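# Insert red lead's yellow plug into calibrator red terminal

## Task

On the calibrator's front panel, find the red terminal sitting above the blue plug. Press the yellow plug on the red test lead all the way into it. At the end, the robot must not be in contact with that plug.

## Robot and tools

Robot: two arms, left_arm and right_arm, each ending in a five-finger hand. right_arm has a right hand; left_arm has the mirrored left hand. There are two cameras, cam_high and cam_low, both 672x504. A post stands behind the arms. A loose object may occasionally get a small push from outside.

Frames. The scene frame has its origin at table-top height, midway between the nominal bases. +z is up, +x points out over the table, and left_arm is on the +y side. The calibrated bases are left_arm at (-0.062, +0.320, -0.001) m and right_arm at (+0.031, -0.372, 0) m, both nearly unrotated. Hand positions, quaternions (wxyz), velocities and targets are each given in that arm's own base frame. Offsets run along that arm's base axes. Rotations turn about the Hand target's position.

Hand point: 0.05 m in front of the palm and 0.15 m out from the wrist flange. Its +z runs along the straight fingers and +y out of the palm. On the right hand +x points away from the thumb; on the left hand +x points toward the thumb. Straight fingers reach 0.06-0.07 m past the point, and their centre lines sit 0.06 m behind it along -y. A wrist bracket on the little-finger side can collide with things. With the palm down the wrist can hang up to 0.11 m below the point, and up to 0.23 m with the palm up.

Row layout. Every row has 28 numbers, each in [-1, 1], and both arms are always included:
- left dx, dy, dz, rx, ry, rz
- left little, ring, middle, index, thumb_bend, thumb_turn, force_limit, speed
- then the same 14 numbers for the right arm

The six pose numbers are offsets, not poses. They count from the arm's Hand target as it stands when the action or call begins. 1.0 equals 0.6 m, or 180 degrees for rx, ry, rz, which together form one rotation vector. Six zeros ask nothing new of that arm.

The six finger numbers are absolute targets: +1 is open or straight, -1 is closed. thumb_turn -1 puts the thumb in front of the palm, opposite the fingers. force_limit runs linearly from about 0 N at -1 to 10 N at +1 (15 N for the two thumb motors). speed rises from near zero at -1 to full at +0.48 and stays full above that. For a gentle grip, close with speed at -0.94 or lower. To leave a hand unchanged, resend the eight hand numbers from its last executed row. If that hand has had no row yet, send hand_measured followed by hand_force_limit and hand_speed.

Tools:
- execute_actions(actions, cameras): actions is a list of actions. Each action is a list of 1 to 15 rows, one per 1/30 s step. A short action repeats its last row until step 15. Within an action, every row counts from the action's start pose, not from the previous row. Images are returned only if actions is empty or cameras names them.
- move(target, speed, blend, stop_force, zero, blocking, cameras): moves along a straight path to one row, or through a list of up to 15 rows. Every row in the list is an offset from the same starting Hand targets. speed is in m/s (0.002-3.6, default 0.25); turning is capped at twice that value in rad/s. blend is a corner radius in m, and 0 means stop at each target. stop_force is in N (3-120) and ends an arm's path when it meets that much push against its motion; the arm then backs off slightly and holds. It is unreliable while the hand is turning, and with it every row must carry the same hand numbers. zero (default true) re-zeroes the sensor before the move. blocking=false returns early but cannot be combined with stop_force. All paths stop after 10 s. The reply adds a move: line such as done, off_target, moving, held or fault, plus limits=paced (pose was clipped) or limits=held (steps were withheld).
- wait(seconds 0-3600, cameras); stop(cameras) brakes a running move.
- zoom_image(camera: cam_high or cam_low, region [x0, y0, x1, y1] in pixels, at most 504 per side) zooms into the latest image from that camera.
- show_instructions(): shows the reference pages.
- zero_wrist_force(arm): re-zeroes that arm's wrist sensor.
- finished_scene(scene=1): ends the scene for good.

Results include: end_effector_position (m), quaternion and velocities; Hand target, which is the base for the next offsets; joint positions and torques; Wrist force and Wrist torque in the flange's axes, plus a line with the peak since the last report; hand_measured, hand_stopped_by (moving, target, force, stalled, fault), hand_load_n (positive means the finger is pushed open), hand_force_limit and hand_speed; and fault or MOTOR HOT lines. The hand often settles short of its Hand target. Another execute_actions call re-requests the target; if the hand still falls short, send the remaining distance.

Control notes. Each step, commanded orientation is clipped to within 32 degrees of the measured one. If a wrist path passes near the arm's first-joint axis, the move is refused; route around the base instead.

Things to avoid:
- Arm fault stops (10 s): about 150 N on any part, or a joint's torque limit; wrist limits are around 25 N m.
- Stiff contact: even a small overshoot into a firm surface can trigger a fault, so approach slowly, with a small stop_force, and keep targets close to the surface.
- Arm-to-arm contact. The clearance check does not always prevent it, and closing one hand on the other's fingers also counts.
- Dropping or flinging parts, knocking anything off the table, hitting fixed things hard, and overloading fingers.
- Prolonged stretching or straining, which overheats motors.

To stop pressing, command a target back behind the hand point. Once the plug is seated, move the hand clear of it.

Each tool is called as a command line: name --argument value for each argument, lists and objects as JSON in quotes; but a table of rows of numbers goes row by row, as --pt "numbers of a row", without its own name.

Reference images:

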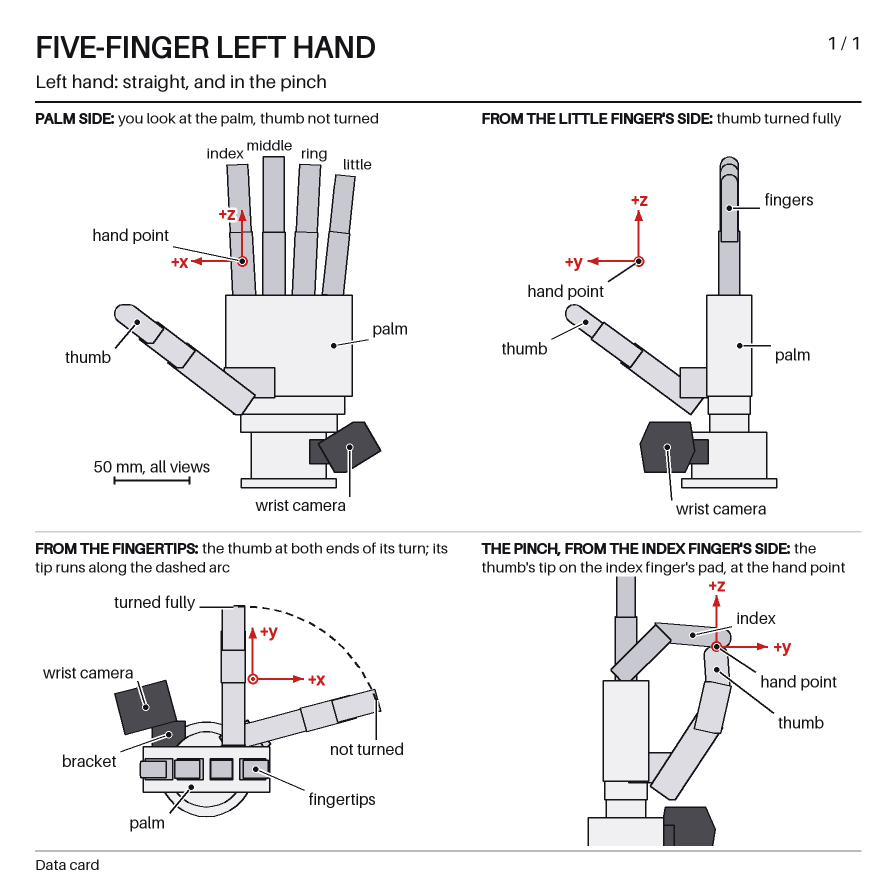

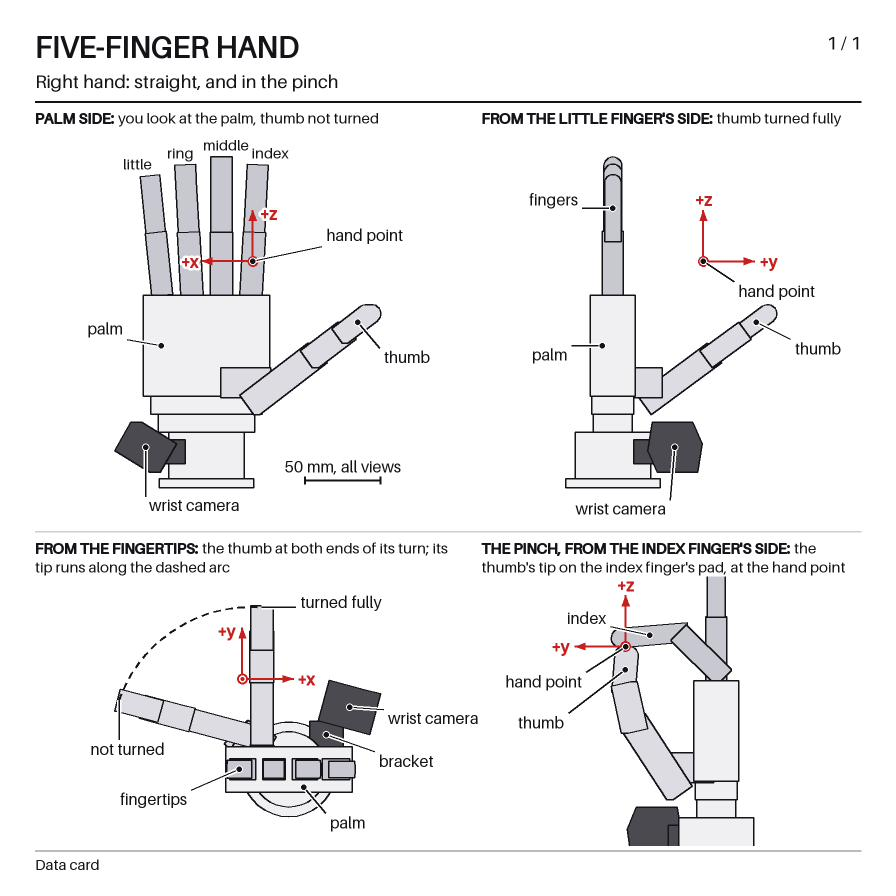

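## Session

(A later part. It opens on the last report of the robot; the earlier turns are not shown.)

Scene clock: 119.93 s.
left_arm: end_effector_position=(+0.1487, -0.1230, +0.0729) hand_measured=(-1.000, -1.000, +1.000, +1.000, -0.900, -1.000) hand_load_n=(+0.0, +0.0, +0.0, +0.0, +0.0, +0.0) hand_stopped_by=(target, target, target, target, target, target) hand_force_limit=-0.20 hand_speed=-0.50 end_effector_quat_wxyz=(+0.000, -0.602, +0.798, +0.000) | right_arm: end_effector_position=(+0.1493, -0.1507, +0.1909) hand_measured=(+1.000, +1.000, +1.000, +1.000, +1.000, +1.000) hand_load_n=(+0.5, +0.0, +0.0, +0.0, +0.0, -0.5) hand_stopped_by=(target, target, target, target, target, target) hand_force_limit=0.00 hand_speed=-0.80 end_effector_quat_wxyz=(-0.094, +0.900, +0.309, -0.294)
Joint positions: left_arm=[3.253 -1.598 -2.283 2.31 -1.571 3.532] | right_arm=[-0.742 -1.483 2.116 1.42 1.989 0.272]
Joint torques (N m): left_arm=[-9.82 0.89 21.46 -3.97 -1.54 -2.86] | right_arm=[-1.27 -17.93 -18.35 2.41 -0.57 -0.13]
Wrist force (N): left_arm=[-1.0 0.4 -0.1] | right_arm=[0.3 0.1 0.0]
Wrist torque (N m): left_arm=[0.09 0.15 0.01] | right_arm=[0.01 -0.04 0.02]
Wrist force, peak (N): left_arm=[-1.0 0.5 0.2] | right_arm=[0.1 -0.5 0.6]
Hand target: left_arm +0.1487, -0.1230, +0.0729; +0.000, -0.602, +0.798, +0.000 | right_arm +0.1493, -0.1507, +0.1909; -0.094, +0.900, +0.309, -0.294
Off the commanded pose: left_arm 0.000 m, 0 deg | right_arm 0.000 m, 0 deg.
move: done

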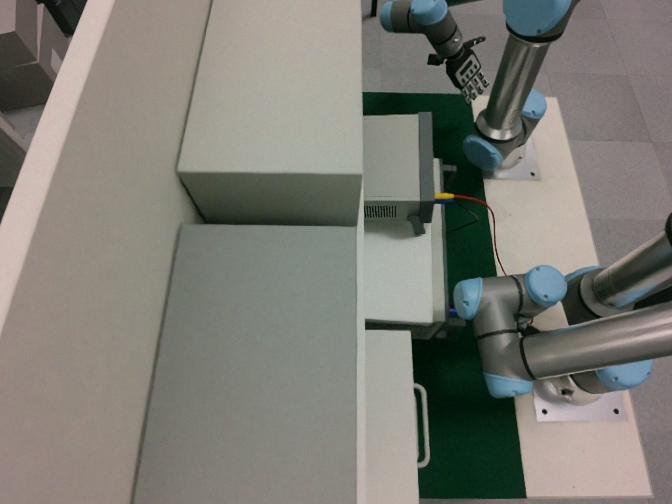

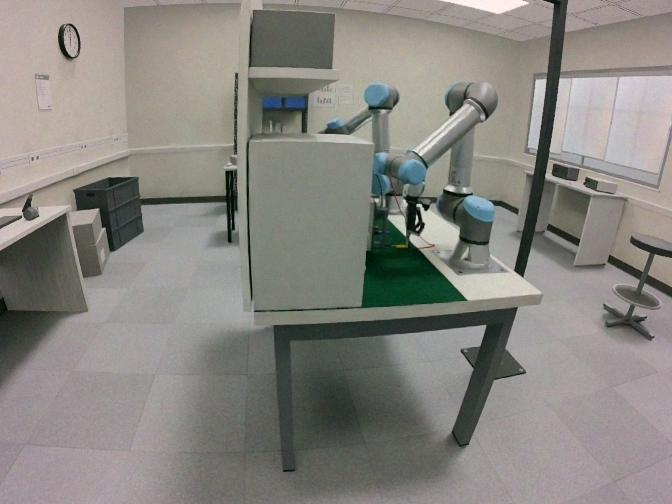

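move --pt "0 0 0.045 0 0 0 -1 -1 1 1 -0.9 -1 -0.2 -0.5 0 0 0 0 0 0 1 1 1 1 1 1 0 -0.8" --pt "-0.0735 0 0.045 0 0 0 -1 -1 1 1 -0.9 -1 -0.2 -0.5 0 0 0 0 0 0 1 1 1 1 1 1 0 -0.8" --pt "-0.0735 0 0.0047 0 0 0 -1 -1 1 1 -0.9 -1 -0.2 -0.5 0 0 0 0 0 0 1 1 1 1 1 1 0 -0.8" --speed 0.06 --blend '[0,0.003,0]' --cameras '["all"]'

zoom_image --camera "cam_low" --region '[380, 200, 450, 256]'

zoom_image --camera "cam_high" --region '[440, 280, 540, 340]'

Scene clock: 125.33 s.
left_arm: end_effector_position=(+0.1046, -0.1230, +0.0758) hand_measured=(-1.000, -1.000, +1.000, +1.000, -0.900, -1.000) hand_load_n=(+0.0, +0.0, +0.0, +0.0, +0.0, +0.0) hand_stopped_by=(target, target, target, target, target, target) hand_force_limit=-0.20 hand_speed=-0.50 end_effector_quat_wxyz=(+0.000, -0.602, +0.798, +0.000) | right_arm: end_effector_position=(+0.1493, -0.1507, +0.1909) hand_measured=(+1.000, +1.000, +1.000, +1.000, +1.000, +1.000) hand_load_n=(+0.0, +0.0, +0.0, +0.0, +0.0, -0.5) hand_stopped_by=(target, target, target, target, target, target) hand_force_limit=0.00 hand_speed=-0.80 end_effector_quat_wxyz=(-0.094, +0.900, +0.309, -0.294)
Joint positions: left_arm=[3.285 -1.475 -2.39 2.294 -1.571 3.563] | right_arm=[-0.742 -1.483 2.116 1.42 1.989 0.272]
Joint torques (N m): left_arm=[8.6 -3.57 8.98 -0.62 1.97 2.47] | right_arm=[-1.14 -18.69 -18.44 2.52 -0.6 -0.12]
Wrist force (N): left_arm=[-0.8 0.3 0.1] | right_arm=[-0.1 -0.1 0.4]
Wrist torque (N m): left_arm=[0.06 0.12 -0.10] | right_arm=[-0.05 -0.01 0.00]
Wrist force, peak (N): left_arm=[-0.9 0.7 -0.4] | right_arm=[0.1 -0.2 0.7]
Hand target: left_arm +0.1046, -0.1230, +0.0757; +0.000, -0.602, +0.798, +0.000 | right_arm +0.1493, -0.1507, +0.1909; -0.094, +0.900, +0.309, -0.294
Off the commanded pose: left_arm 0.000 m, 0 deg | right_arm 0.000 m, 0 deg.
move: done

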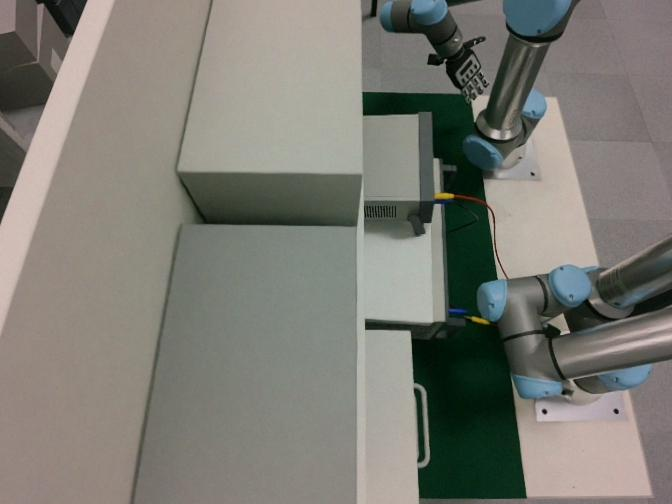

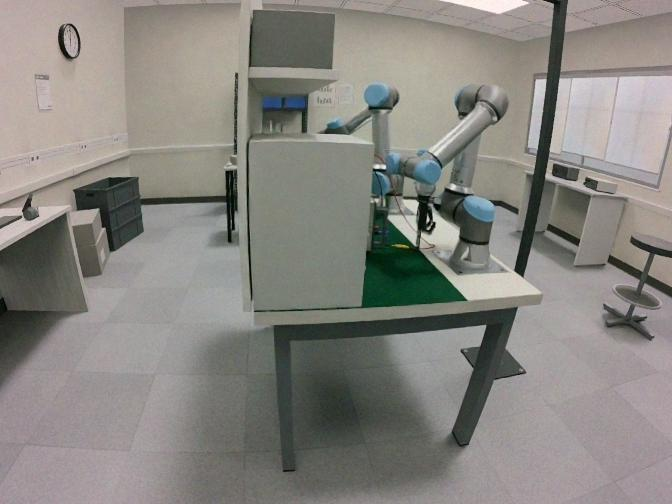

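Scaled by 7.200 from the camera's image (finer frame: 960x720).

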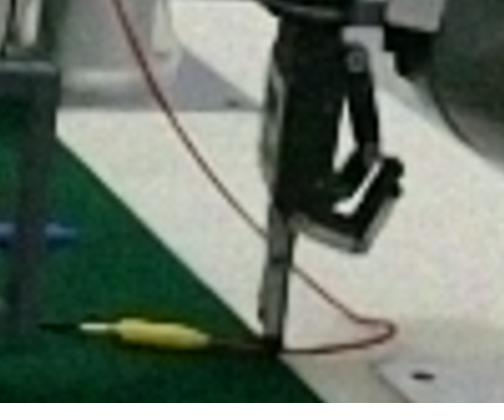

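Scaled by 5.040 from the camera's image (finer frame: 960x720).

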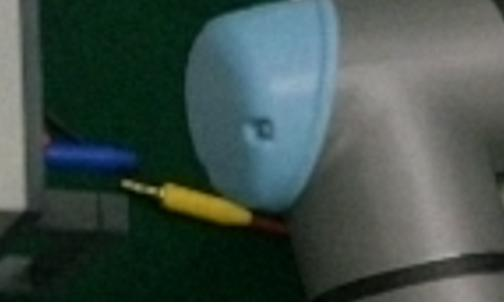

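move --target '[0.0561,-0.0161,0,0,0,0,-1,-1,1,1,-0.9,-1,-0.2,-0.5,0,0,0,0,0,0,1,1,1,1,1,1,0,-0.8]' --speed 0.03 --stop_force 8 --cameras '["all"]'

zoom_image --camera "cam_low" --region '[380, 200, 450, 256]'

zoom_image --camera "cam_high" --region '[440, 280, 540, 340]'

Scene clock: 127.90 s.
left_arm: end_effector_position=(+0.1383, -0.1326, +0.0757) hand_measured=(-1.000, -1.000, +1.000, +1.000, -0.900, -1.000) hand_load_n=(+0.0, +0.0, -0.5, +0.0, +0.0, +0.0) hand_stopped_by=(target, target, target, target, target, target) hand_force_limit=-0.20 hand_speed=-0.50 end_effector_quat_wxyz=(+0.000, -0.602, +0.798, +0.000) | right_arm: end_effector_position=(+0.1493, -0.1507, +0.1909) hand_measured=(+1.000, +1.000, +1.000, +1.000, +1.000, +1.000) hand_load_n=(+0.0, +0.0, +0.0, +0.0, +0.0, -0.5) hand_stopped_by=(target, target, target, target, target, target) hand_force_limit=0.00 hand_speed=-0.80 end_effector_quat_wxyz=(-0.094, +0.900, +0.309, -0.294)
Joint positions: left_arm=[3.21 -1.579 -2.293 2.301 -1.571 3.488] | right_arm=[-0.742 -1.483 2.116 1.42 1.989 0.272]
Joint torques (N m): left_arm=[-10.1 0.93 21.94 -3.82 -1.44 -2.86] | right_arm=[-0.54 -18.08 -19.26 2.48 -0.56 -0.31]
Wrist force (N): left_arm=[-0.8 0.6 0.2] | right_arm=[0.1 -0.1 -0.1]
Wrist torque (N m): left_arm=[0.08 0.12 0.04] | right_arm=[0.00 -0.01 0.01]
Wrist force, peak (N): left_arm=[-1.0 0.8 0.0] | right_arm=[0.6 -0.2 0.4]
Hand target: left_arm +0.1383, -0.1326, +0.0757; +0.000, -0.602, +0.798, +0.000 | right_arm +0.1493, -0.1507, +0.1909; -0.094, +0.900, +0.309, -0.294
Off the commanded pose: left_arm 0.000 m, 0 deg | right_arm 0.000 m, 0 deg.
move: done

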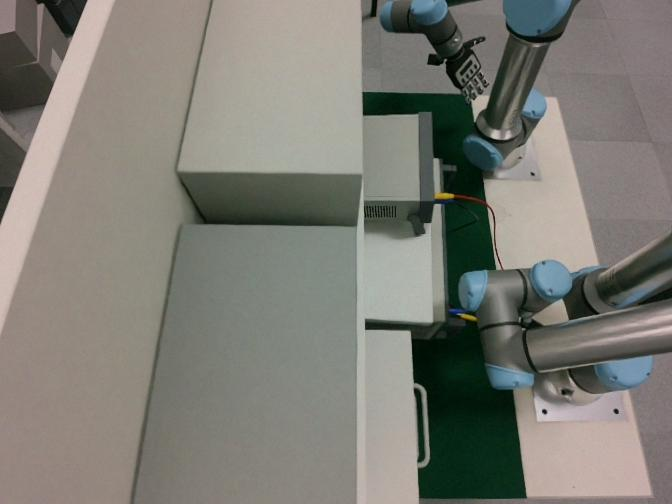

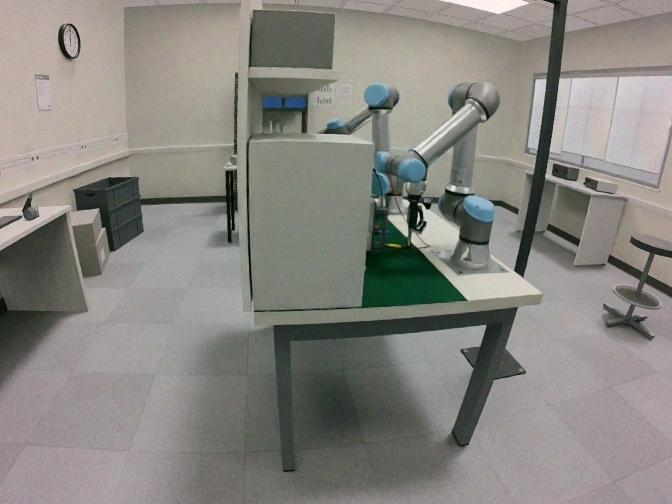

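Scaled by 7.200 from the camera's image (finer frame: 960x720).

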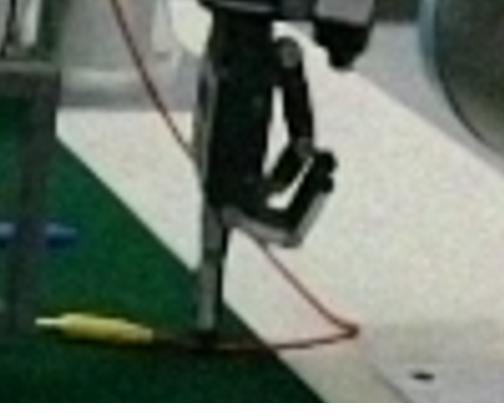

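Scaled by 5.040 from the camera's image (finer frame: 960x720).

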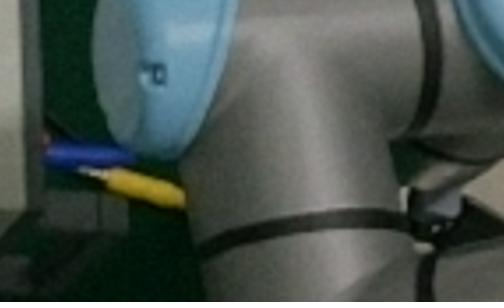

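move --target '[0.0481,-0.0138,0,0,0,0,-1,-1,1,1,-0.9,-1,-0.2,-0.5,0,0,0,0,0,0,1,1,1,1,1,1,0,-0.8]' --speed 0.03 --stop_force 8 --cameras '["all"]'

zoom_image --camera "cam_low" --region '[360, 200, 430, 256]'

zoom_image --camera "cam_high" --region '[440, 280, 540, 340]'

Scene clock: 130.60 s.
left_arm: end_effector_position=(+0.1671, -0.1409, +0.0757) hand_measured=(-1.000, -1.000, +1.000, +1.000, -0.900, -1.000) hand_load_n=(+0.0, +0.0, +0.0, +0.0, +0.0, +0.0) hand_stopped_by=(target, target, target, target, target, target) hand_force_limit=-0.20 hand_speed=-0.50 end_effector_quat_wxyz=(+0.000, -0.602, +0.798, +0.000) | right_arm: end_effector_position=(+0.1493, -0.1507, +0.1909) hand_measured=(+1.000, +1.000, +1.000, +1.000, +1.000, +1.000) hand_load_n=(+0.0, +0.0, +0.0, +0.0, -0.5, +0.0) hand_stopped_by=(target, target, target, target, target, target) hand_force_limit=0.00 hand_speed=-0.80 end_effector_quat_wxyz=(-0.094, +0.900, +0.309, -0.294)
Joint positions: left_arm=[3.165 -1.657 -2.209 2.295 -1.571 3.443] | right_arm=[-0.742 -1.483 2.116 1.42 1.989 0.272]
Joint torques (N m): left_arm=[-10.01 3.87 22.12 -3.84 -1.42 -2.79] | right_arm=[-1.57 -18.49 -18.91 2.55 -0.54 -0.14]
Wrist force (N): left_arm=[-0.5 0.7 -0.2] | right_arm=[0.2 0.0 0.4]
Wrist torque (N m): left_arm=[0.11 0.07 0.06] | right_arm=[-0.01 -0.05 0.02]
Wrist force, peak (N): left_arm=[-0.7 1.0 -0.4] | right_arm=[0.0 -0.6 0.3]
Hand target: left_arm +0.1671, -0.1409, +0.0757; +0.000, -0.602, +0.798, +0.000 | right_arm +0.1493, -0.1507, +0.1909; -0.094, +0.900, +0.309, -0.294
Off the commanded pose: left_arm 0.000 m, 0 deg | right_arm 0.000 m, 0 deg.
move: done

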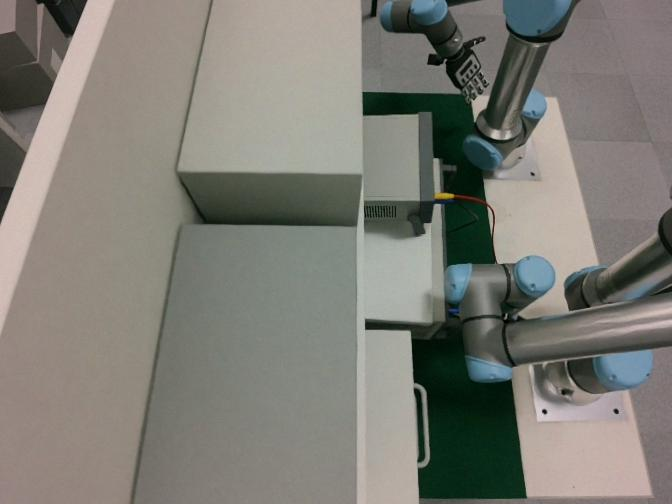

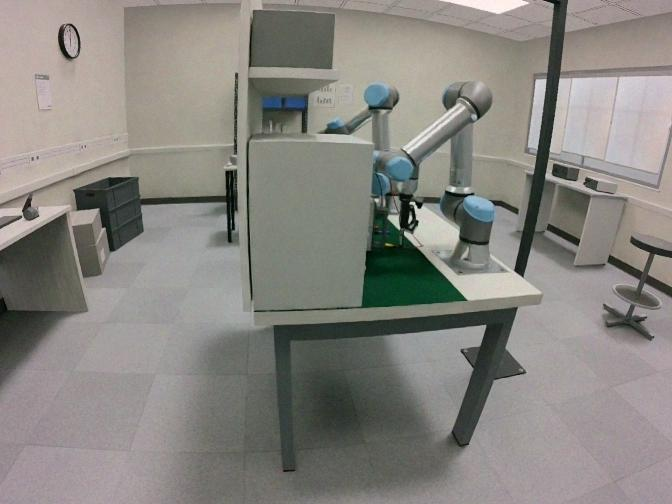

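Scaled by 7.200 from the camera's image (finer frame: 960x720).

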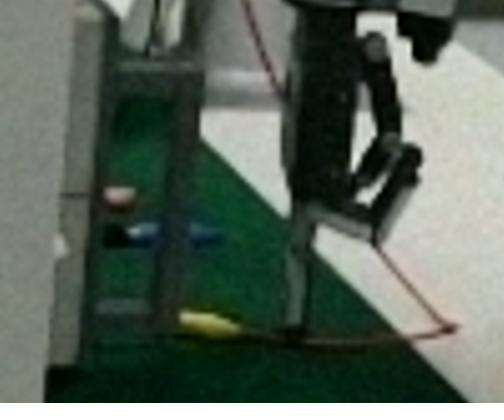

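Scaled by 5.040 from the camera's image (finer frame: 960x720).

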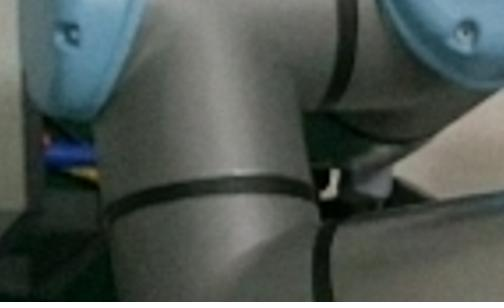

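move --pt "0 0 0.2905 0 0 0 -1 -1 1 1 -0.9 -1 -0.2 -0.5 0 0 0 0 0 0 1 1 1 1 1 1 0 -0.8" --pt "-0.1285 -0.0985 0.4738 -0.1268 -0.0955 -0.0955 -1 -1 1 1 -0.9 -1 -0.2 -0.5 0 0 0 0 0 0 1 1 1 1 1 1 0 -0.8" --pt "-0.1672 -0.5018 0.5738 -0.4228 -0.3184 -0.3184 -1 -1 0 0.35 0 -0.6 -0.2 -0.5 0 0 0 0 0 0 1 1 1 1 1 1 0 -0.8" --speed 0.25 --blend '[0.03,0.04,0]' --cameras '["all"]'

zoom_image --camera "cam_high" --region '[400, 180, 560, 340]'

zoom_image --camera "cam_low" --region '[360, 190, 440, 254]'

Scene clock: 131.77 s.
left_arm: end_effector_position=(+0.1671, -0.1409, +0.0757) hand_measured=(-1.000, -1.000, +1.000, +1.000, -0.900, -1.000) hand_load_n=(+0.0, +0.0, +0.0, +0.0, +0.0, +0.0) hand_stopped_by=(target, target, target, target, target, target) hand_force_limit=-0.20 hand_speed=-0.50 end_effector_quat_wxyz=(+0.000, -0.602, +0.798, +0.000) | right_arm: end_effector_position=(+0.1493, -0.1507, +0.1909) hand_measured=(+1.000, +1.000, +1.000, +1.000, +1.000, +1.000) hand_load_n=(+0.0, +0.0, +0.0, +0.0, +0.0, +0.0) hand_stopped_by=(target, target, target, target, target, target) hand_force_limit=0.00 hand_speed=-0.80 end_effector_quat_wxyz=(-0.094, +0.900, +0.309, -0.294)
Joint positions: left_arm=[3.165 -1.657 -2.209 2.295 -1.571 3.443] | right_arm=[-0.742 -1.483 2.116 1.42 1.989 0.272]
Joint torques (N m): left_arm=[-9.72 4.36 21.74 -3.85 -1.36 -2.72] | right_arm=[-0.32 -18.99 -18.23 2.58 -0.65 -0.2]
Wrist force (N): left_arm=[-0.2 0.5 -0.1] | right_arm=[0.1 -0.4 0.1]
Wrist torque (N m): left_arm=[0.07 0.03 0.09] | right_arm=[-0.06 -0.03 0.00]
Wrist force, peak (N): left_arm=[-0.6 0.9 -0.7] | right_arm=[0.1 -0.5 0.2]
Hand target: left_arm +0.1671, -0.1409, +0.0757; +0.000, -0.602, +0.798, +0.000 | right_arm +0.1493, -0.1507, +0.1909; -0.094, +0.900, +0.309, -0.294
move: not run (left_arm's path to target 3 of 3 would bring its wrist too close to its first joint's axis: go round it by way of another target; nothing was sent)

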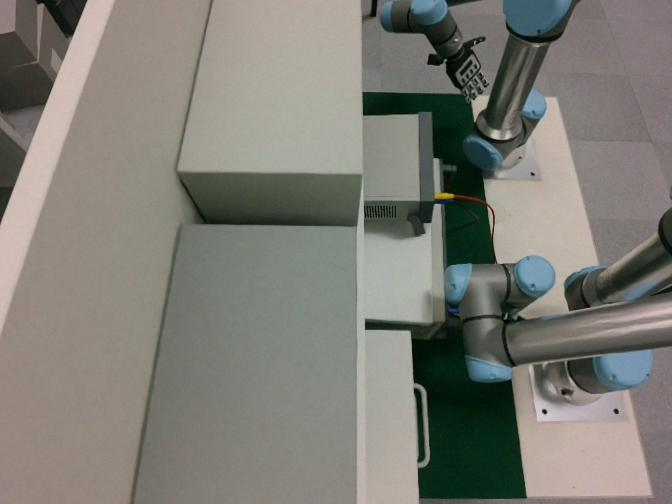

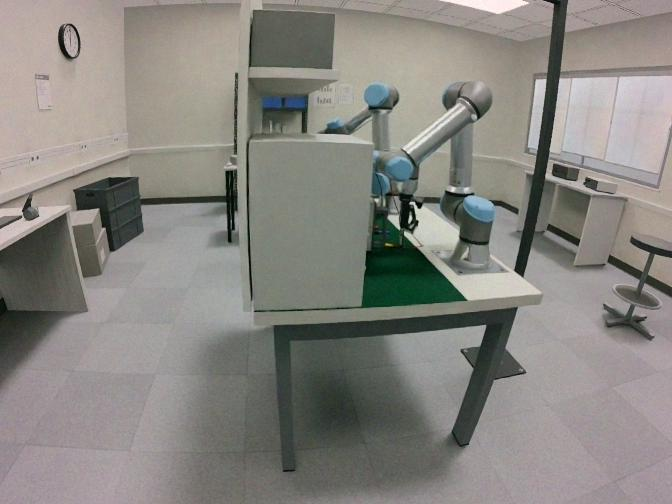

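Scaled by 3.150 from the camera's image (finer frame: 960x720).

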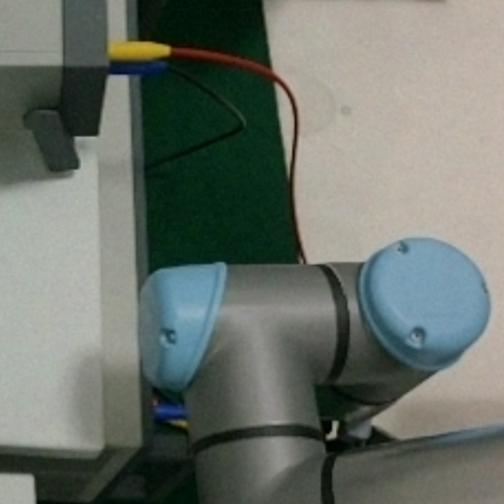

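Scaled by 6.300 from the camera's image (finer frame: 960x720).

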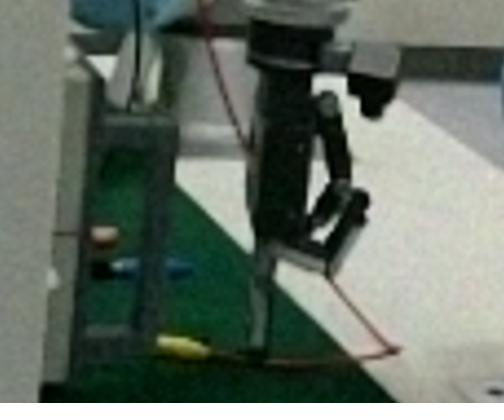

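move --pt "0 0 0.2738 0 0 0 -1 -1 1 1 -0.9 -1 -0.2 -0.5 0 0 0 0 0 0 1 1 1 1 1 1 0 -0.8" --pt "-0.075 -0.1075 0.2738 0 0 0 -1 -1 1 1 -0.9 -1 -0.2 -0.5 0 0 0 0 0 0 1 1 1 1 1 1 0 -0.8" --pt "-0.1672 -0.5018 0.5738 -0.4228 -0.3184 -0.3184 -1 -1 0 0.35 0 -0.6 -0.2 -0.5 0 0 0 0 0 0 1 1 1 1 1 1 0 -0.8" --speed 0.25 --blend '[0.03,0.01,0]' --cameras '["all"]'

zoom_image --camera "cam_high" --region '[420, 280, 540, 350]'

zoom_image --camera "cam_low" --region '[360, 190, 440, 254]'

Scene clock: 139.80 s.
left_arm: end_effector_position=(+0.0668, -0.4420, +0.4200) hand_measured=(-1.000, -1.000, +0.000, +0.350, +0.000, -0.600) hand_load_n=(+0.0, +0.0, +0.0, +0.0, +0.0, +0.0) hand_stopped_by=(target, target, target, target, target, target) hand_force_limit=-0.20 hand_speed=-0.50 end_effector_quat_wxyz=(+0.000, -0.001, +0.707, -0.707) | right_arm: end_effector_position=(+0.1493, -0.1507, +0.1909) hand_measured=(+1.000, +1.000, +1.000, +1.000, +1.000, +1.000) hand_load_n=(+0.0, +0.0, +0.0, +0.0, +0.0, -0.5) hand_stopped_by=(target, target, target, target, target, target) hand_force_limit=0.00 hand_speed=-0.80 end_effector_quat_wxyz=(-0.094, +0.900, +0.309, -0.294)
Joint positions: left_arm=[2.709 -1.029 -1.976 3.002 -0.433 3.142] | right_arm=[-0.742 -1.483 2.116 1.42 1.989 0.272]
Joint torques (N m): left_arm=[-9.87 10.78 17.11 2.65 -1.58 -2.74] | right_arm=[-0.88 -17.89 -19.7 2.51 -0.88 -0.24]
Wrist force (N): left_arm=[-0.8 1.9 -2.7] | right_arm=[0.1 -0.1 0.3]
Wrist torque (N m): left_arm=[0.51 0.09 0.03] | right_arm=[-0.02 -0.02 0.00]
Wrist force, peak (N): left_arm=[-0.5 2.2 -2.9] | right_arm=[0.0 -0.7 0.6]
Hand target: left_arm +0.0668, -0.4420, +0.4200; +0.000, -0.001, +0.707, -0.707 | right_arm +0.1493, -0.1507, +0.1909; -0.094, +0.900, +0.309, -0.294
Off the commanded pose: left_arm 0.000 m, 0 deg | right_arm 0.000 m, 0 deg.
move: done

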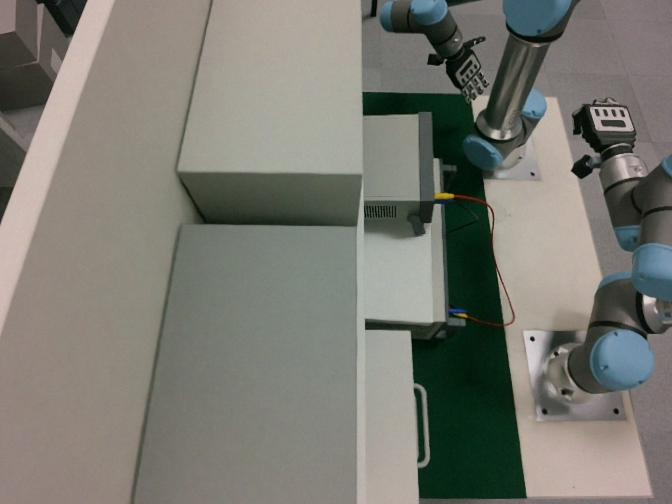

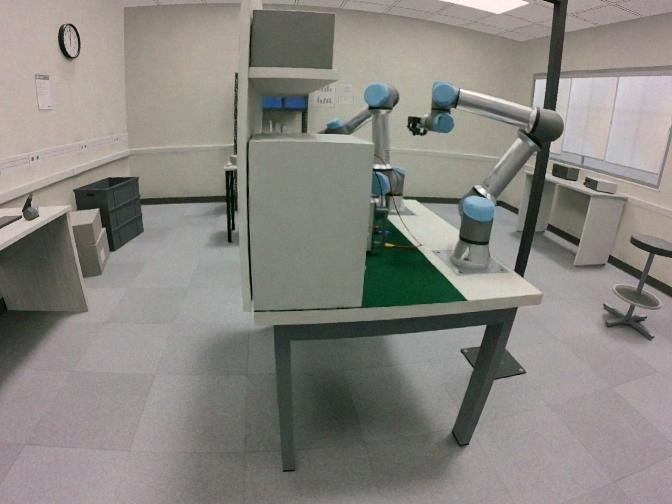

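Scaled by 4.200 from the camera's image (finer frame: 960x720).

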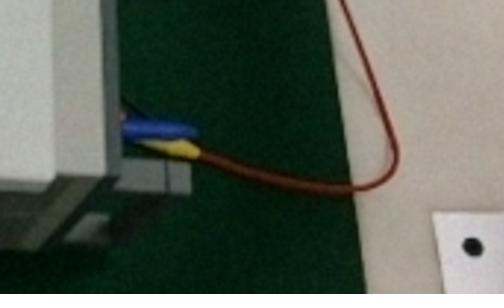

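Scaled by 6.300 from the camera's image (finer frame: 960x720).

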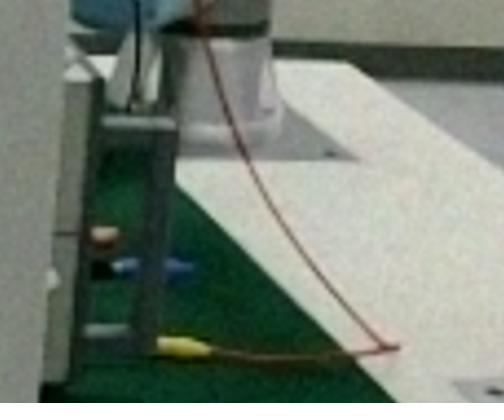

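zoom_image --camera "cam_high" --region '[440, 295, 500, 337]'

zoom_image --camera "cam_low" --region '[366, 218, 416, 253]'

Scaled by 8.400 from the camera's image (finer frame: 960x720).

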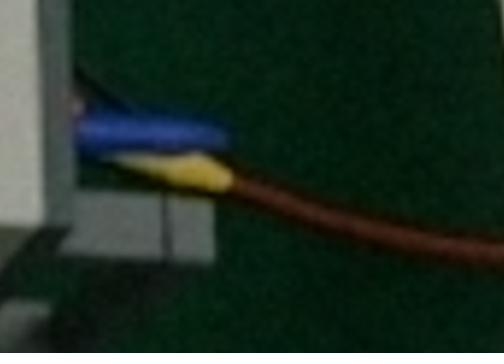

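Scaled by 10.080 from the camera's image (finer frame: 960x720).

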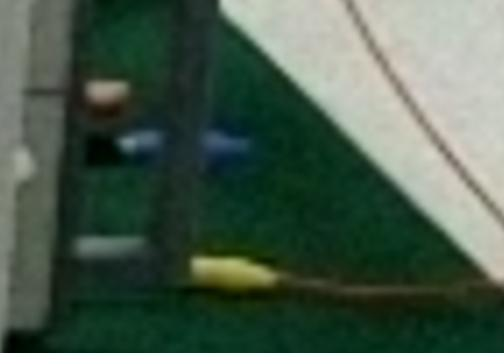

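move --pt "0.222 0.0367 0 0 -0.3889 0 -1 -1 0 0.35 0.1 -0.6 -0.2 -0.5 0 0 0 0 0 0 1 1 1 1 1 1 0 -0.8" --speed 0.25

move --pt "0.0333 0.2 0 0 0 -0.1389 -1 -1 0 0.35 0.1 -0.6 -0.2 -0.5 0 0 0 0 0 0 1 1 1 1 1 1 0 -0.8" --speed 0.25 --cameras '["all"]'

Scene clock: 146.20 s.
left_arm: end_effector_position=(+0.2000, -0.4200, +0.4200) hand_measured=(-1.000, -1.000, +0.000, +0.350, +0.100, -0.600) hand_load_n=(+0.0, +0.0, +0.0, +0.0, +0.0, +0.0) hand_stopped_by=(target, target, target, target, target, target) hand_force_limit=-0.20 hand_speed=-0.50 end_effector_quat_wxyz=(+0.405, +0.405, +0.580, -0.580) | right_arm: end_effector_position=(+0.1493, -0.1507, +0.1909) hand_measured=(+1.000, +1.000, +1.000, +1.000, +1.000, +1.000) hand_load_n=(+0.0, +0.0, +0.0, +0.0, +0.0, -0.5) hand_stopped_by=(target, target, target, target, target, target) hand_force_limit=0.00 hand_speed=-0.80 end_effector_quat_wxyz=(-0.094, +0.900, +0.309, -0.294)
Joint positions: left_arm=[2.928 -1.068 -1.986 3.057 -0.215 4.358] | right_arm=[-0.742 -1.483 2.116 1.42 1.989 0.272]
Joint torques (N m): left_arm=[-10.18 -11.96 30.02 -0.91 -1.51 2.23] | right_arm=[-1.2 -17.44 -20.62 2.34 -0.83 -0.42]
Wrist force (N): left_arm=[-0.4 1.4 -1.6] | right_arm=[0.2 -0.4 0.3]
Wrist torque (N m): left_arm=[0.32 0.05 -0.18] | right_arm=[-0.09 -0.05 0.01]
Wrist force, peak (N): left_arm=[-0.4 2.2 -3.0] | right_arm=[0.5 0.0 0.4]
Hand target: left_arm +0.2000, -0.4200, +0.4200; +0.405, +0.405, +0.580, -0.579 | right_arm +0.1493, -0.1507, +0.1909; -0.094, +0.900, +0.309, -0.294
Off the commanded pose: left_arm 0.000 m, 0 deg | right_arm 0.000 m, 0 deg.
move: done

Scene clock: 147.93 s.
left_arm: end_effector_position=(+0.2200, -0.3001, +0.4200) hand_measured=(-1.000, -1.000, +0.000, +0.350, +0.100, -0.600) hand_load_n=(+0.0, +0.0, +0.0, +0.0, +0.0, +0.0) hand_stopped_by=(target, target, target, target, target, target) hand_force_limit=-0.20 hand_speed=-0.50 end_effector_quat_wxyz=(-0.270, -0.521, -0.479, +0.653) | right_arm: end_effector_position=(+0.1493, -0.1507, +0.1909) hand_measured=(+1.000, +1.000, +1.000, +1.000, +1.000, +1.000) hand_load_n=(+0.0, +0.0, +0.0, +0.0, +0.0, -0.5) hand_stopped_by=(target, target, target, target, target, target) hand_force_limit=0.00 hand_speed=-0.80 end_effector_quat_wxyz=(-0.094, +0.900, +0.309, -0.294)
Joint positions: left_arm=[3.434 -1.245 -1.886 3.131 0.727 4.362] | right_arm=[-0.742 -1.483 2.116 1.42 1.989 0.272]
Joint torques (N m): left_arm=[9.89 -6.92 28.61 0.98 1.81 2.54] | right_arm=[-1.67 -17.8 -20.46 2.48 -0.95 -0.39]
Wrist force (N): left_arm=[-0.1 1.3 -1.5] | right_arm=[0.1 -0.1 0.0]
Wrist torque (N m): left_arm=[0.30 0.00 -0.16] | right_arm=[-0.01 0.00 0.01]
Wrist force, peak (N): left_arm=[-0.4 1.9 -2.2] | right_arm=[0.1 -0.8 0.1]
Hand target: left_arm +0.2200, -0.3000, +0.4200; -0.270, -0.521, -0.478, +0.653 | right_arm +0.1493, -0.1507, +0.1909; -0.094, +0.900, +0.309, -0.294
Off the commanded pose: left_arm 0.000 m, 0 deg | right_arm 0.000 m, 0 deg.
move: done

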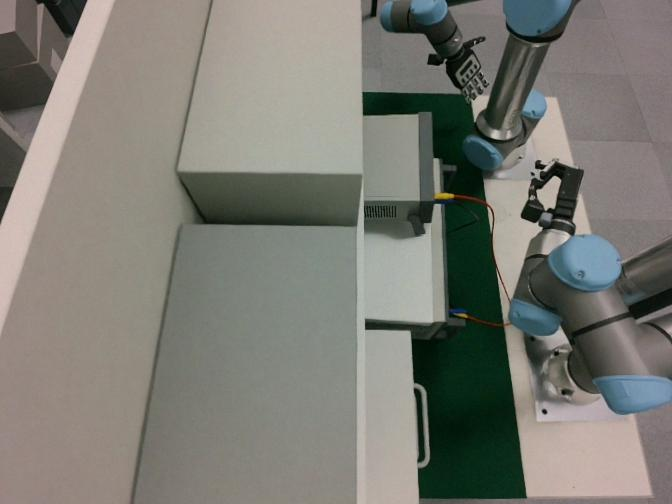

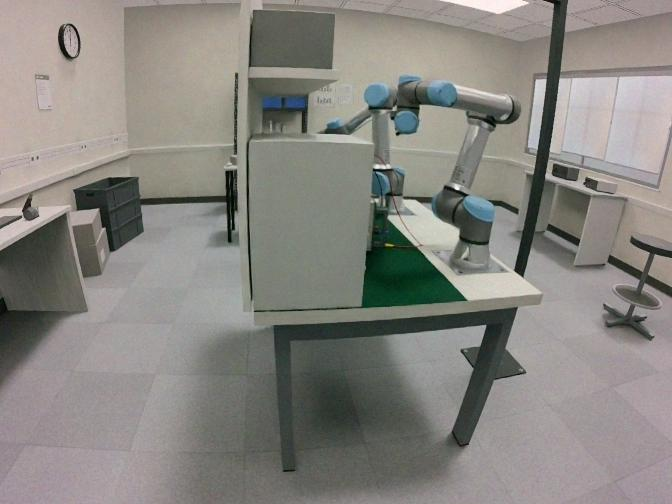

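move --pt "0.0793 0.2625 -0.2 0.0619 0.0066 0.0524 -1 -1 0.35 0.35 0.1 -0.6 -0.2 -0.5 0 0 0 0 0 0 1 1 1 1 1 1 0 -0.8" --speed 0.2 --cameras '["all"]'

zoom_image --camera "cam_high" --region '[420, 220, 600, 355]'

zoom_image --camera "cam_low" --region '[340, 130, 500, 258]'

Scene clock: 150.17 s.
left_arm: end_effector_position=(+0.2675, -0.1426, +0.3001) hand_measured=(-1.000, -1.000, +0.350, +0.350, +0.100, -0.600) hand_load_n=(+0.0, +0.0, +0.0, +0.0, +0.0, +0.0) hand_stopped_by=(target, target, target, target, target, target) hand_force_limit=-0.20 hand_speed=-0.50 end_effector_quat_wxyz=(+0.266, +0.497, +0.583, -0.585) | right_arm: end_effector_position=(+0.1493, -0.1507, +0.1909) hand_measured=(+1.000, +1.000, +1.000, +1.000, +1.000, +1.000) hand_load_n=(+0.0, +0.0, +0.0, +0.0, +0.0, +0.0) hand_stopped_by=(target, target, target, target, target, target) hand_force_limit=0.00 hand_speed=-0.80 end_effector_quat_wxyz=(-0.094, +0.900, +0.309, -0.294)
Joint positions: left_arm=[3.908 -1.267 -2.065 3.533 1.053 4.173] | right_arm=[-0.742 -1.483 2.116 1.42 1.989 0.272]
Joint torques (N m): left_arm=[9.76 -5.24 14.47 0.75 1.87 -2.75] | right_arm=[-1.13 -18.6 -19.14 2.37 -0.93 -0.27]
Wrist force (N): left_arm=[-0.3 2.0 -1.8] | right_arm=[0.0 -0.1 0.3]
Wrist torque (N m): left_arm=[0.46 0.01 -0.04] | right_arm=[-0.03 0.00 0.00]
Wrist force, peak (N): left_arm=[-0.1 2.0 -2.2] | right_arm=[0.1 -0.5 0.3]
Hand target: left_arm +0.2676, -0.1425, +0.3000; +0.266, +0.496, +0.583, -0.585 | right_arm +0.1493, -0.1507, +0.1909; -0.094, +0.900, +0.309, -0.294
Off the commanded pose: left_arm 0.000 m, 0 deg | right_arm 0.000 m, 0 deg.
move: done

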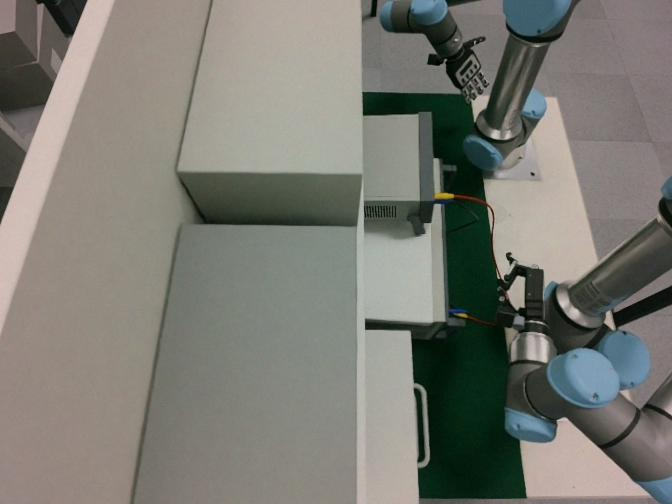

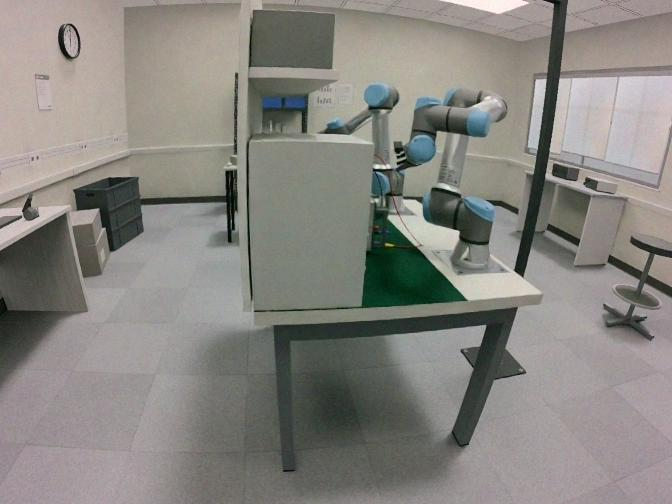

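Scaled by 2.800 from the camera's image (finer frame: 960x720).

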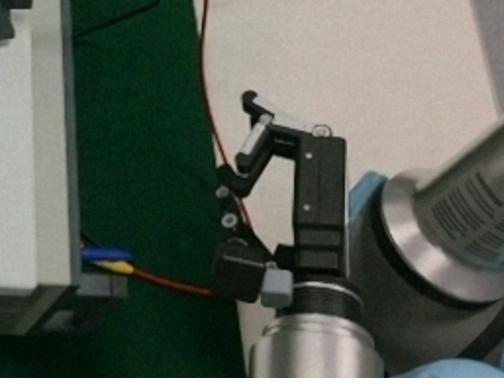

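Scaled by 3.150 from the camera's image (finer frame: 960x720).

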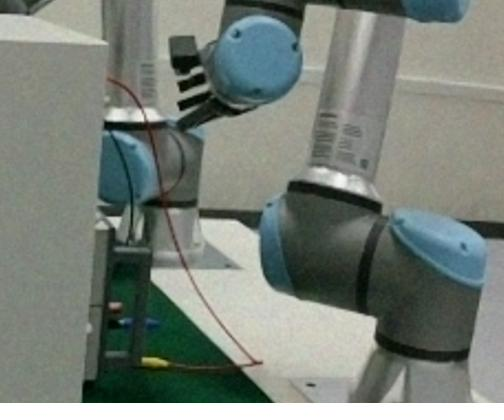

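move --pt "0.039 0.0192 0 0 0 0.0889 -1 -1 0.35 0.35 0.1 -0.6 -0.2 -0.5 0 0 0 0 0 0 1 1 1 1 1 1 0 -0.8" --pt "0.039 0.0192 -0.2 0 0 0.0889 -1 -1 0.35 0.35 0.1 -0.6 -0.2 -0.5 0 0 0 0 0 0 1 1 1 1 1 1 0 -0.8" --speed 0.15 --cameras '["all"]'

zoom_image --camera "cam_high" --region '[420, 220, 600, 355]'

zoom_image --camera "cam_low" --region '[340, 150, 480, 262]'

Scene clock: 156.60 s.
left_arm: end_effector_position=(+0.2909, -0.1310, +0.1801) hand_measured=(-1.000, -1.000, +0.350, +0.350, +0.100, -0.600) hand_load_n=(+0.0, +0.0, +0.0, +0.0, +0.0, +0.0) hand_stopped_by=(target, target, target, target, target, target) hand_force_limit=-0.20 hand_speed=-0.50 end_effector_quat_wxyz=(+0.345, +0.410, +0.647, -0.542) | right_arm: end_effector_position=(+0.1493, -0.1507, +0.1909) hand_measured=(+1.000, +1.000, +1.000, +1.000, +1.000, +1.000) hand_load_n=(+0.0, +0.0, +0.0, +0.0, +0.0, -0.5) hand_stopped_by=(target, target, target, target, target, target) hand_force_limit=0.00 hand_speed=-0.80 end_effector_quat_wxyz=(-0.094, +0.900, +0.309, -0.294)
Joint positions: left_arm=[4.059 -1.269 -2.392 3.88 0.927 4.141] | right_arm=[-0.742 -1.483 2.116 1.42 1.989 0.272]
Joint torques (N m): left_arm=[-10.61 -5.41 12.44 1.25 -1.65 -2.74] | right_arm=[-1.02 -18.3 -20.62 2.36 -1.07 -0.34]
Wrist force (N): left_arm=[0.1 1.9 -1.9] | right_arm=[0.2 -0.4 0.4]
Wrist torque (N m): left_arm=[0.42 -0.07 -0.01] | right_arm=[-0.09 -0.05 0.00]
Wrist force, peak (N): left_arm=[-0.2 1.9 -2.0] | right_arm=[0.1 -0.5 0.6]
Hand target: left_arm +0.2910, -0.1310, +0.1800; +0.345, +0.410, +0.647, -0.542 | right_arm +0.1493, -0.1507, +0.1909; -0.094, +0.900, +0.309, -0.294
Off the commanded pose: left_arm 0.000 m, 0 deg | right_arm 0.000 m, 0 deg.
move: done

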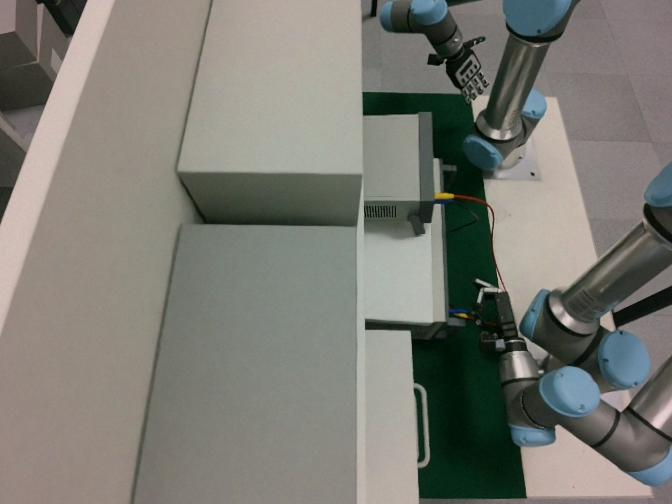

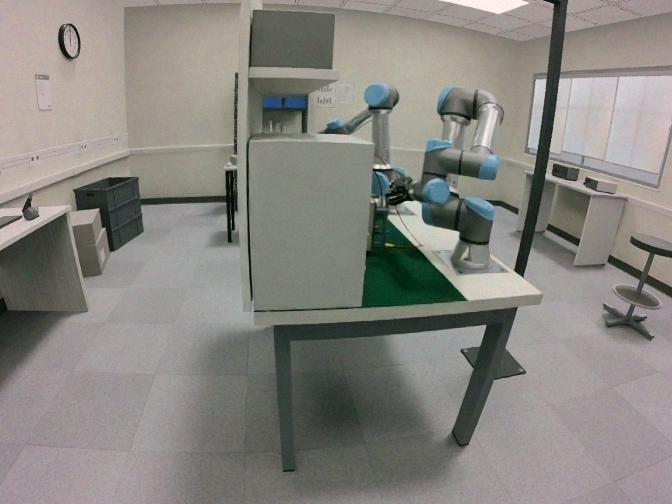

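Scaled by 2.800 from the camera's image (finer frame: 960x720).

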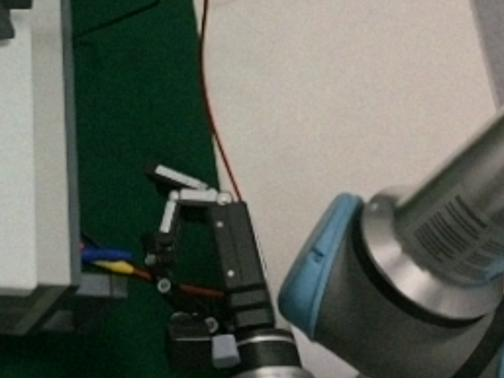

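Scaled by 3.600 from the camera's image (finer frame: 960x720).

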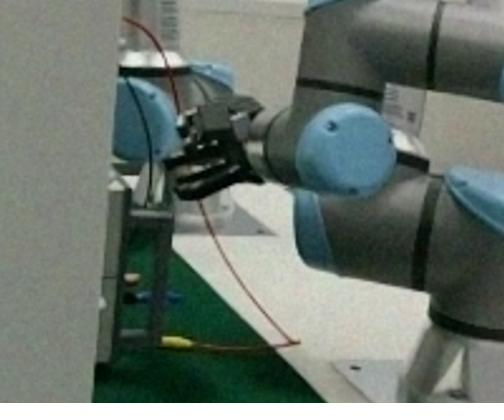

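move --pt "0 0 -0.1167 0 0 0 -1 -1 0.35 0.35 0.1 -0.6 -0.2 -0.5 0 0 0 0 0 0 1 1 1 1 1 1 0 -0.8" --speed 0.08 --cameras '["all"]'

zoom_image --camera "cam_high" --region '[430, 270, 560, 367]'

zoom_image --camera "cam_low" --region '[360, 180, 450, 252]'

Scene clock: 158.53 s.
left_arm: end_effector_position=(+0.2910, -0.1310, +0.1101) hand_measured=(-1.000, -1.000, +0.350, +0.350, +0.100, -0.600) hand_load_n=(+0.0, +0.0, +0.0, +0.0, +0.0, +0.0) hand_stopped_by=(target, target, target, target, target, target) hand_force_limit=-0.20 hand_speed=-0.50 end_effector_quat_wxyz=(+0.345, +0.410, +0.647, -0.542) | right_arm: end_effector_position=(+0.1493, -0.1507, +0.1909) hand_measured=(+1.000, +1.000, +1.000, +1.000, +1.000, +1.000) hand_load_n=(+0.0, -0.5, +0.0, +0.0, -0.5, +0.0) hand_stopped_by=(target, target, target, target, target, target) hand_force_limit=0.00 hand_speed=-0.80 end_effector_quat_wxyz=(-0.094, +0.900, +0.309, -0.294)
Joint positions: left_arm=[4.059 -1.427 -2.508 4.154 0.927 4.141] | right_arm=[-0.742 -1.483 2.116 1.42 1.989 0.272]
Joint torques (N m): left_arm=[-10.25 -3.79 9.02 1.48 -1.62 -2.59] | right_arm=[-0.83 -18.96 -20.04 2.39 -0.97 -0.43]
Wrist force (N): left_arm=[-0.3 1.5 -1.9] | right_arm=[0.1 -0.2 0.4]
Wrist torque (N m): left_arm=[0.40 -0.03 -0.04] | right_arm=[-0.05 -0.02 0.00]
Wrist force, peak (N): left_arm=[-0.1 1.7 -2.0] | right_arm=[0.5 -0.4 0.5]
Hand target: left_arm +0.2910, -0.1310, +0.1100; +0.345, +0.410, +0.647, -0.542 | right_arm +0.1493, -0.1507, +0.1909; -0.094, +0.900, +0.309, -0.294
Off the commanded pose: left_arm 0.000 m, 0 deg | right_arm 0.000 m, 0 deg.
move: done

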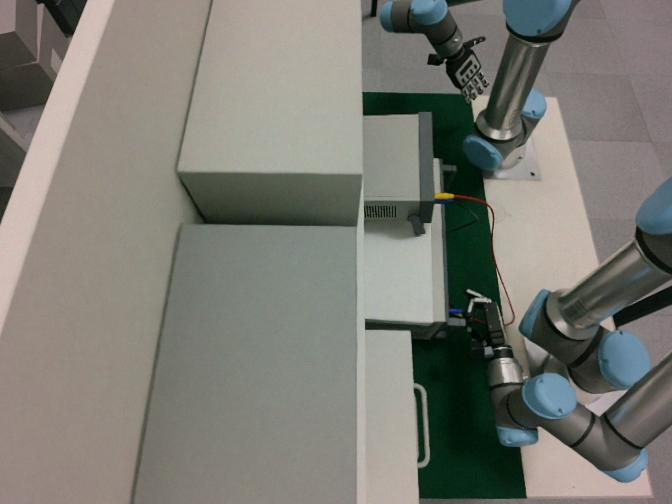

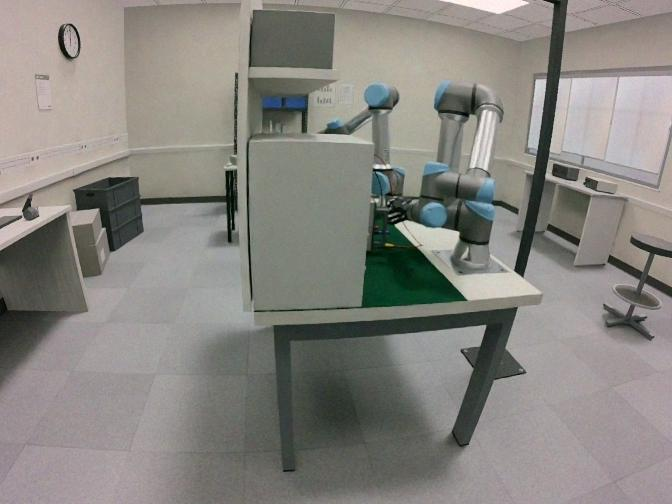

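Scaled by 3.877 from the camera's image (finer frame: 960x720).

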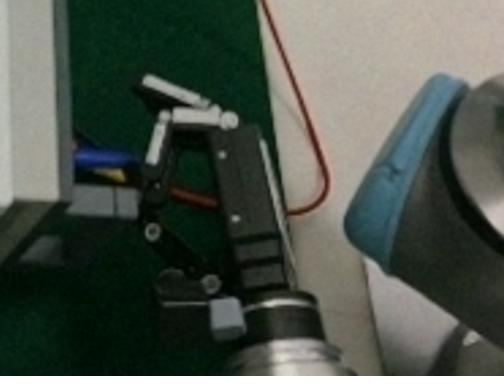

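Scaled by 5.600 from the camera's image (finer frame: 960x720).

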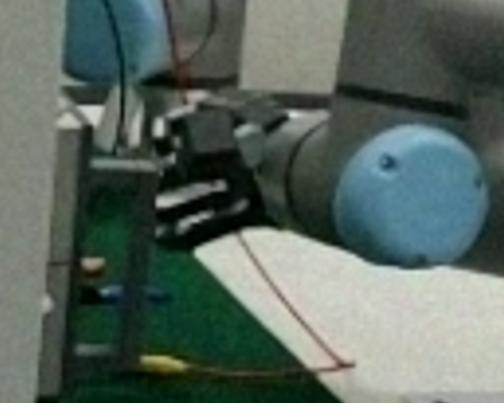

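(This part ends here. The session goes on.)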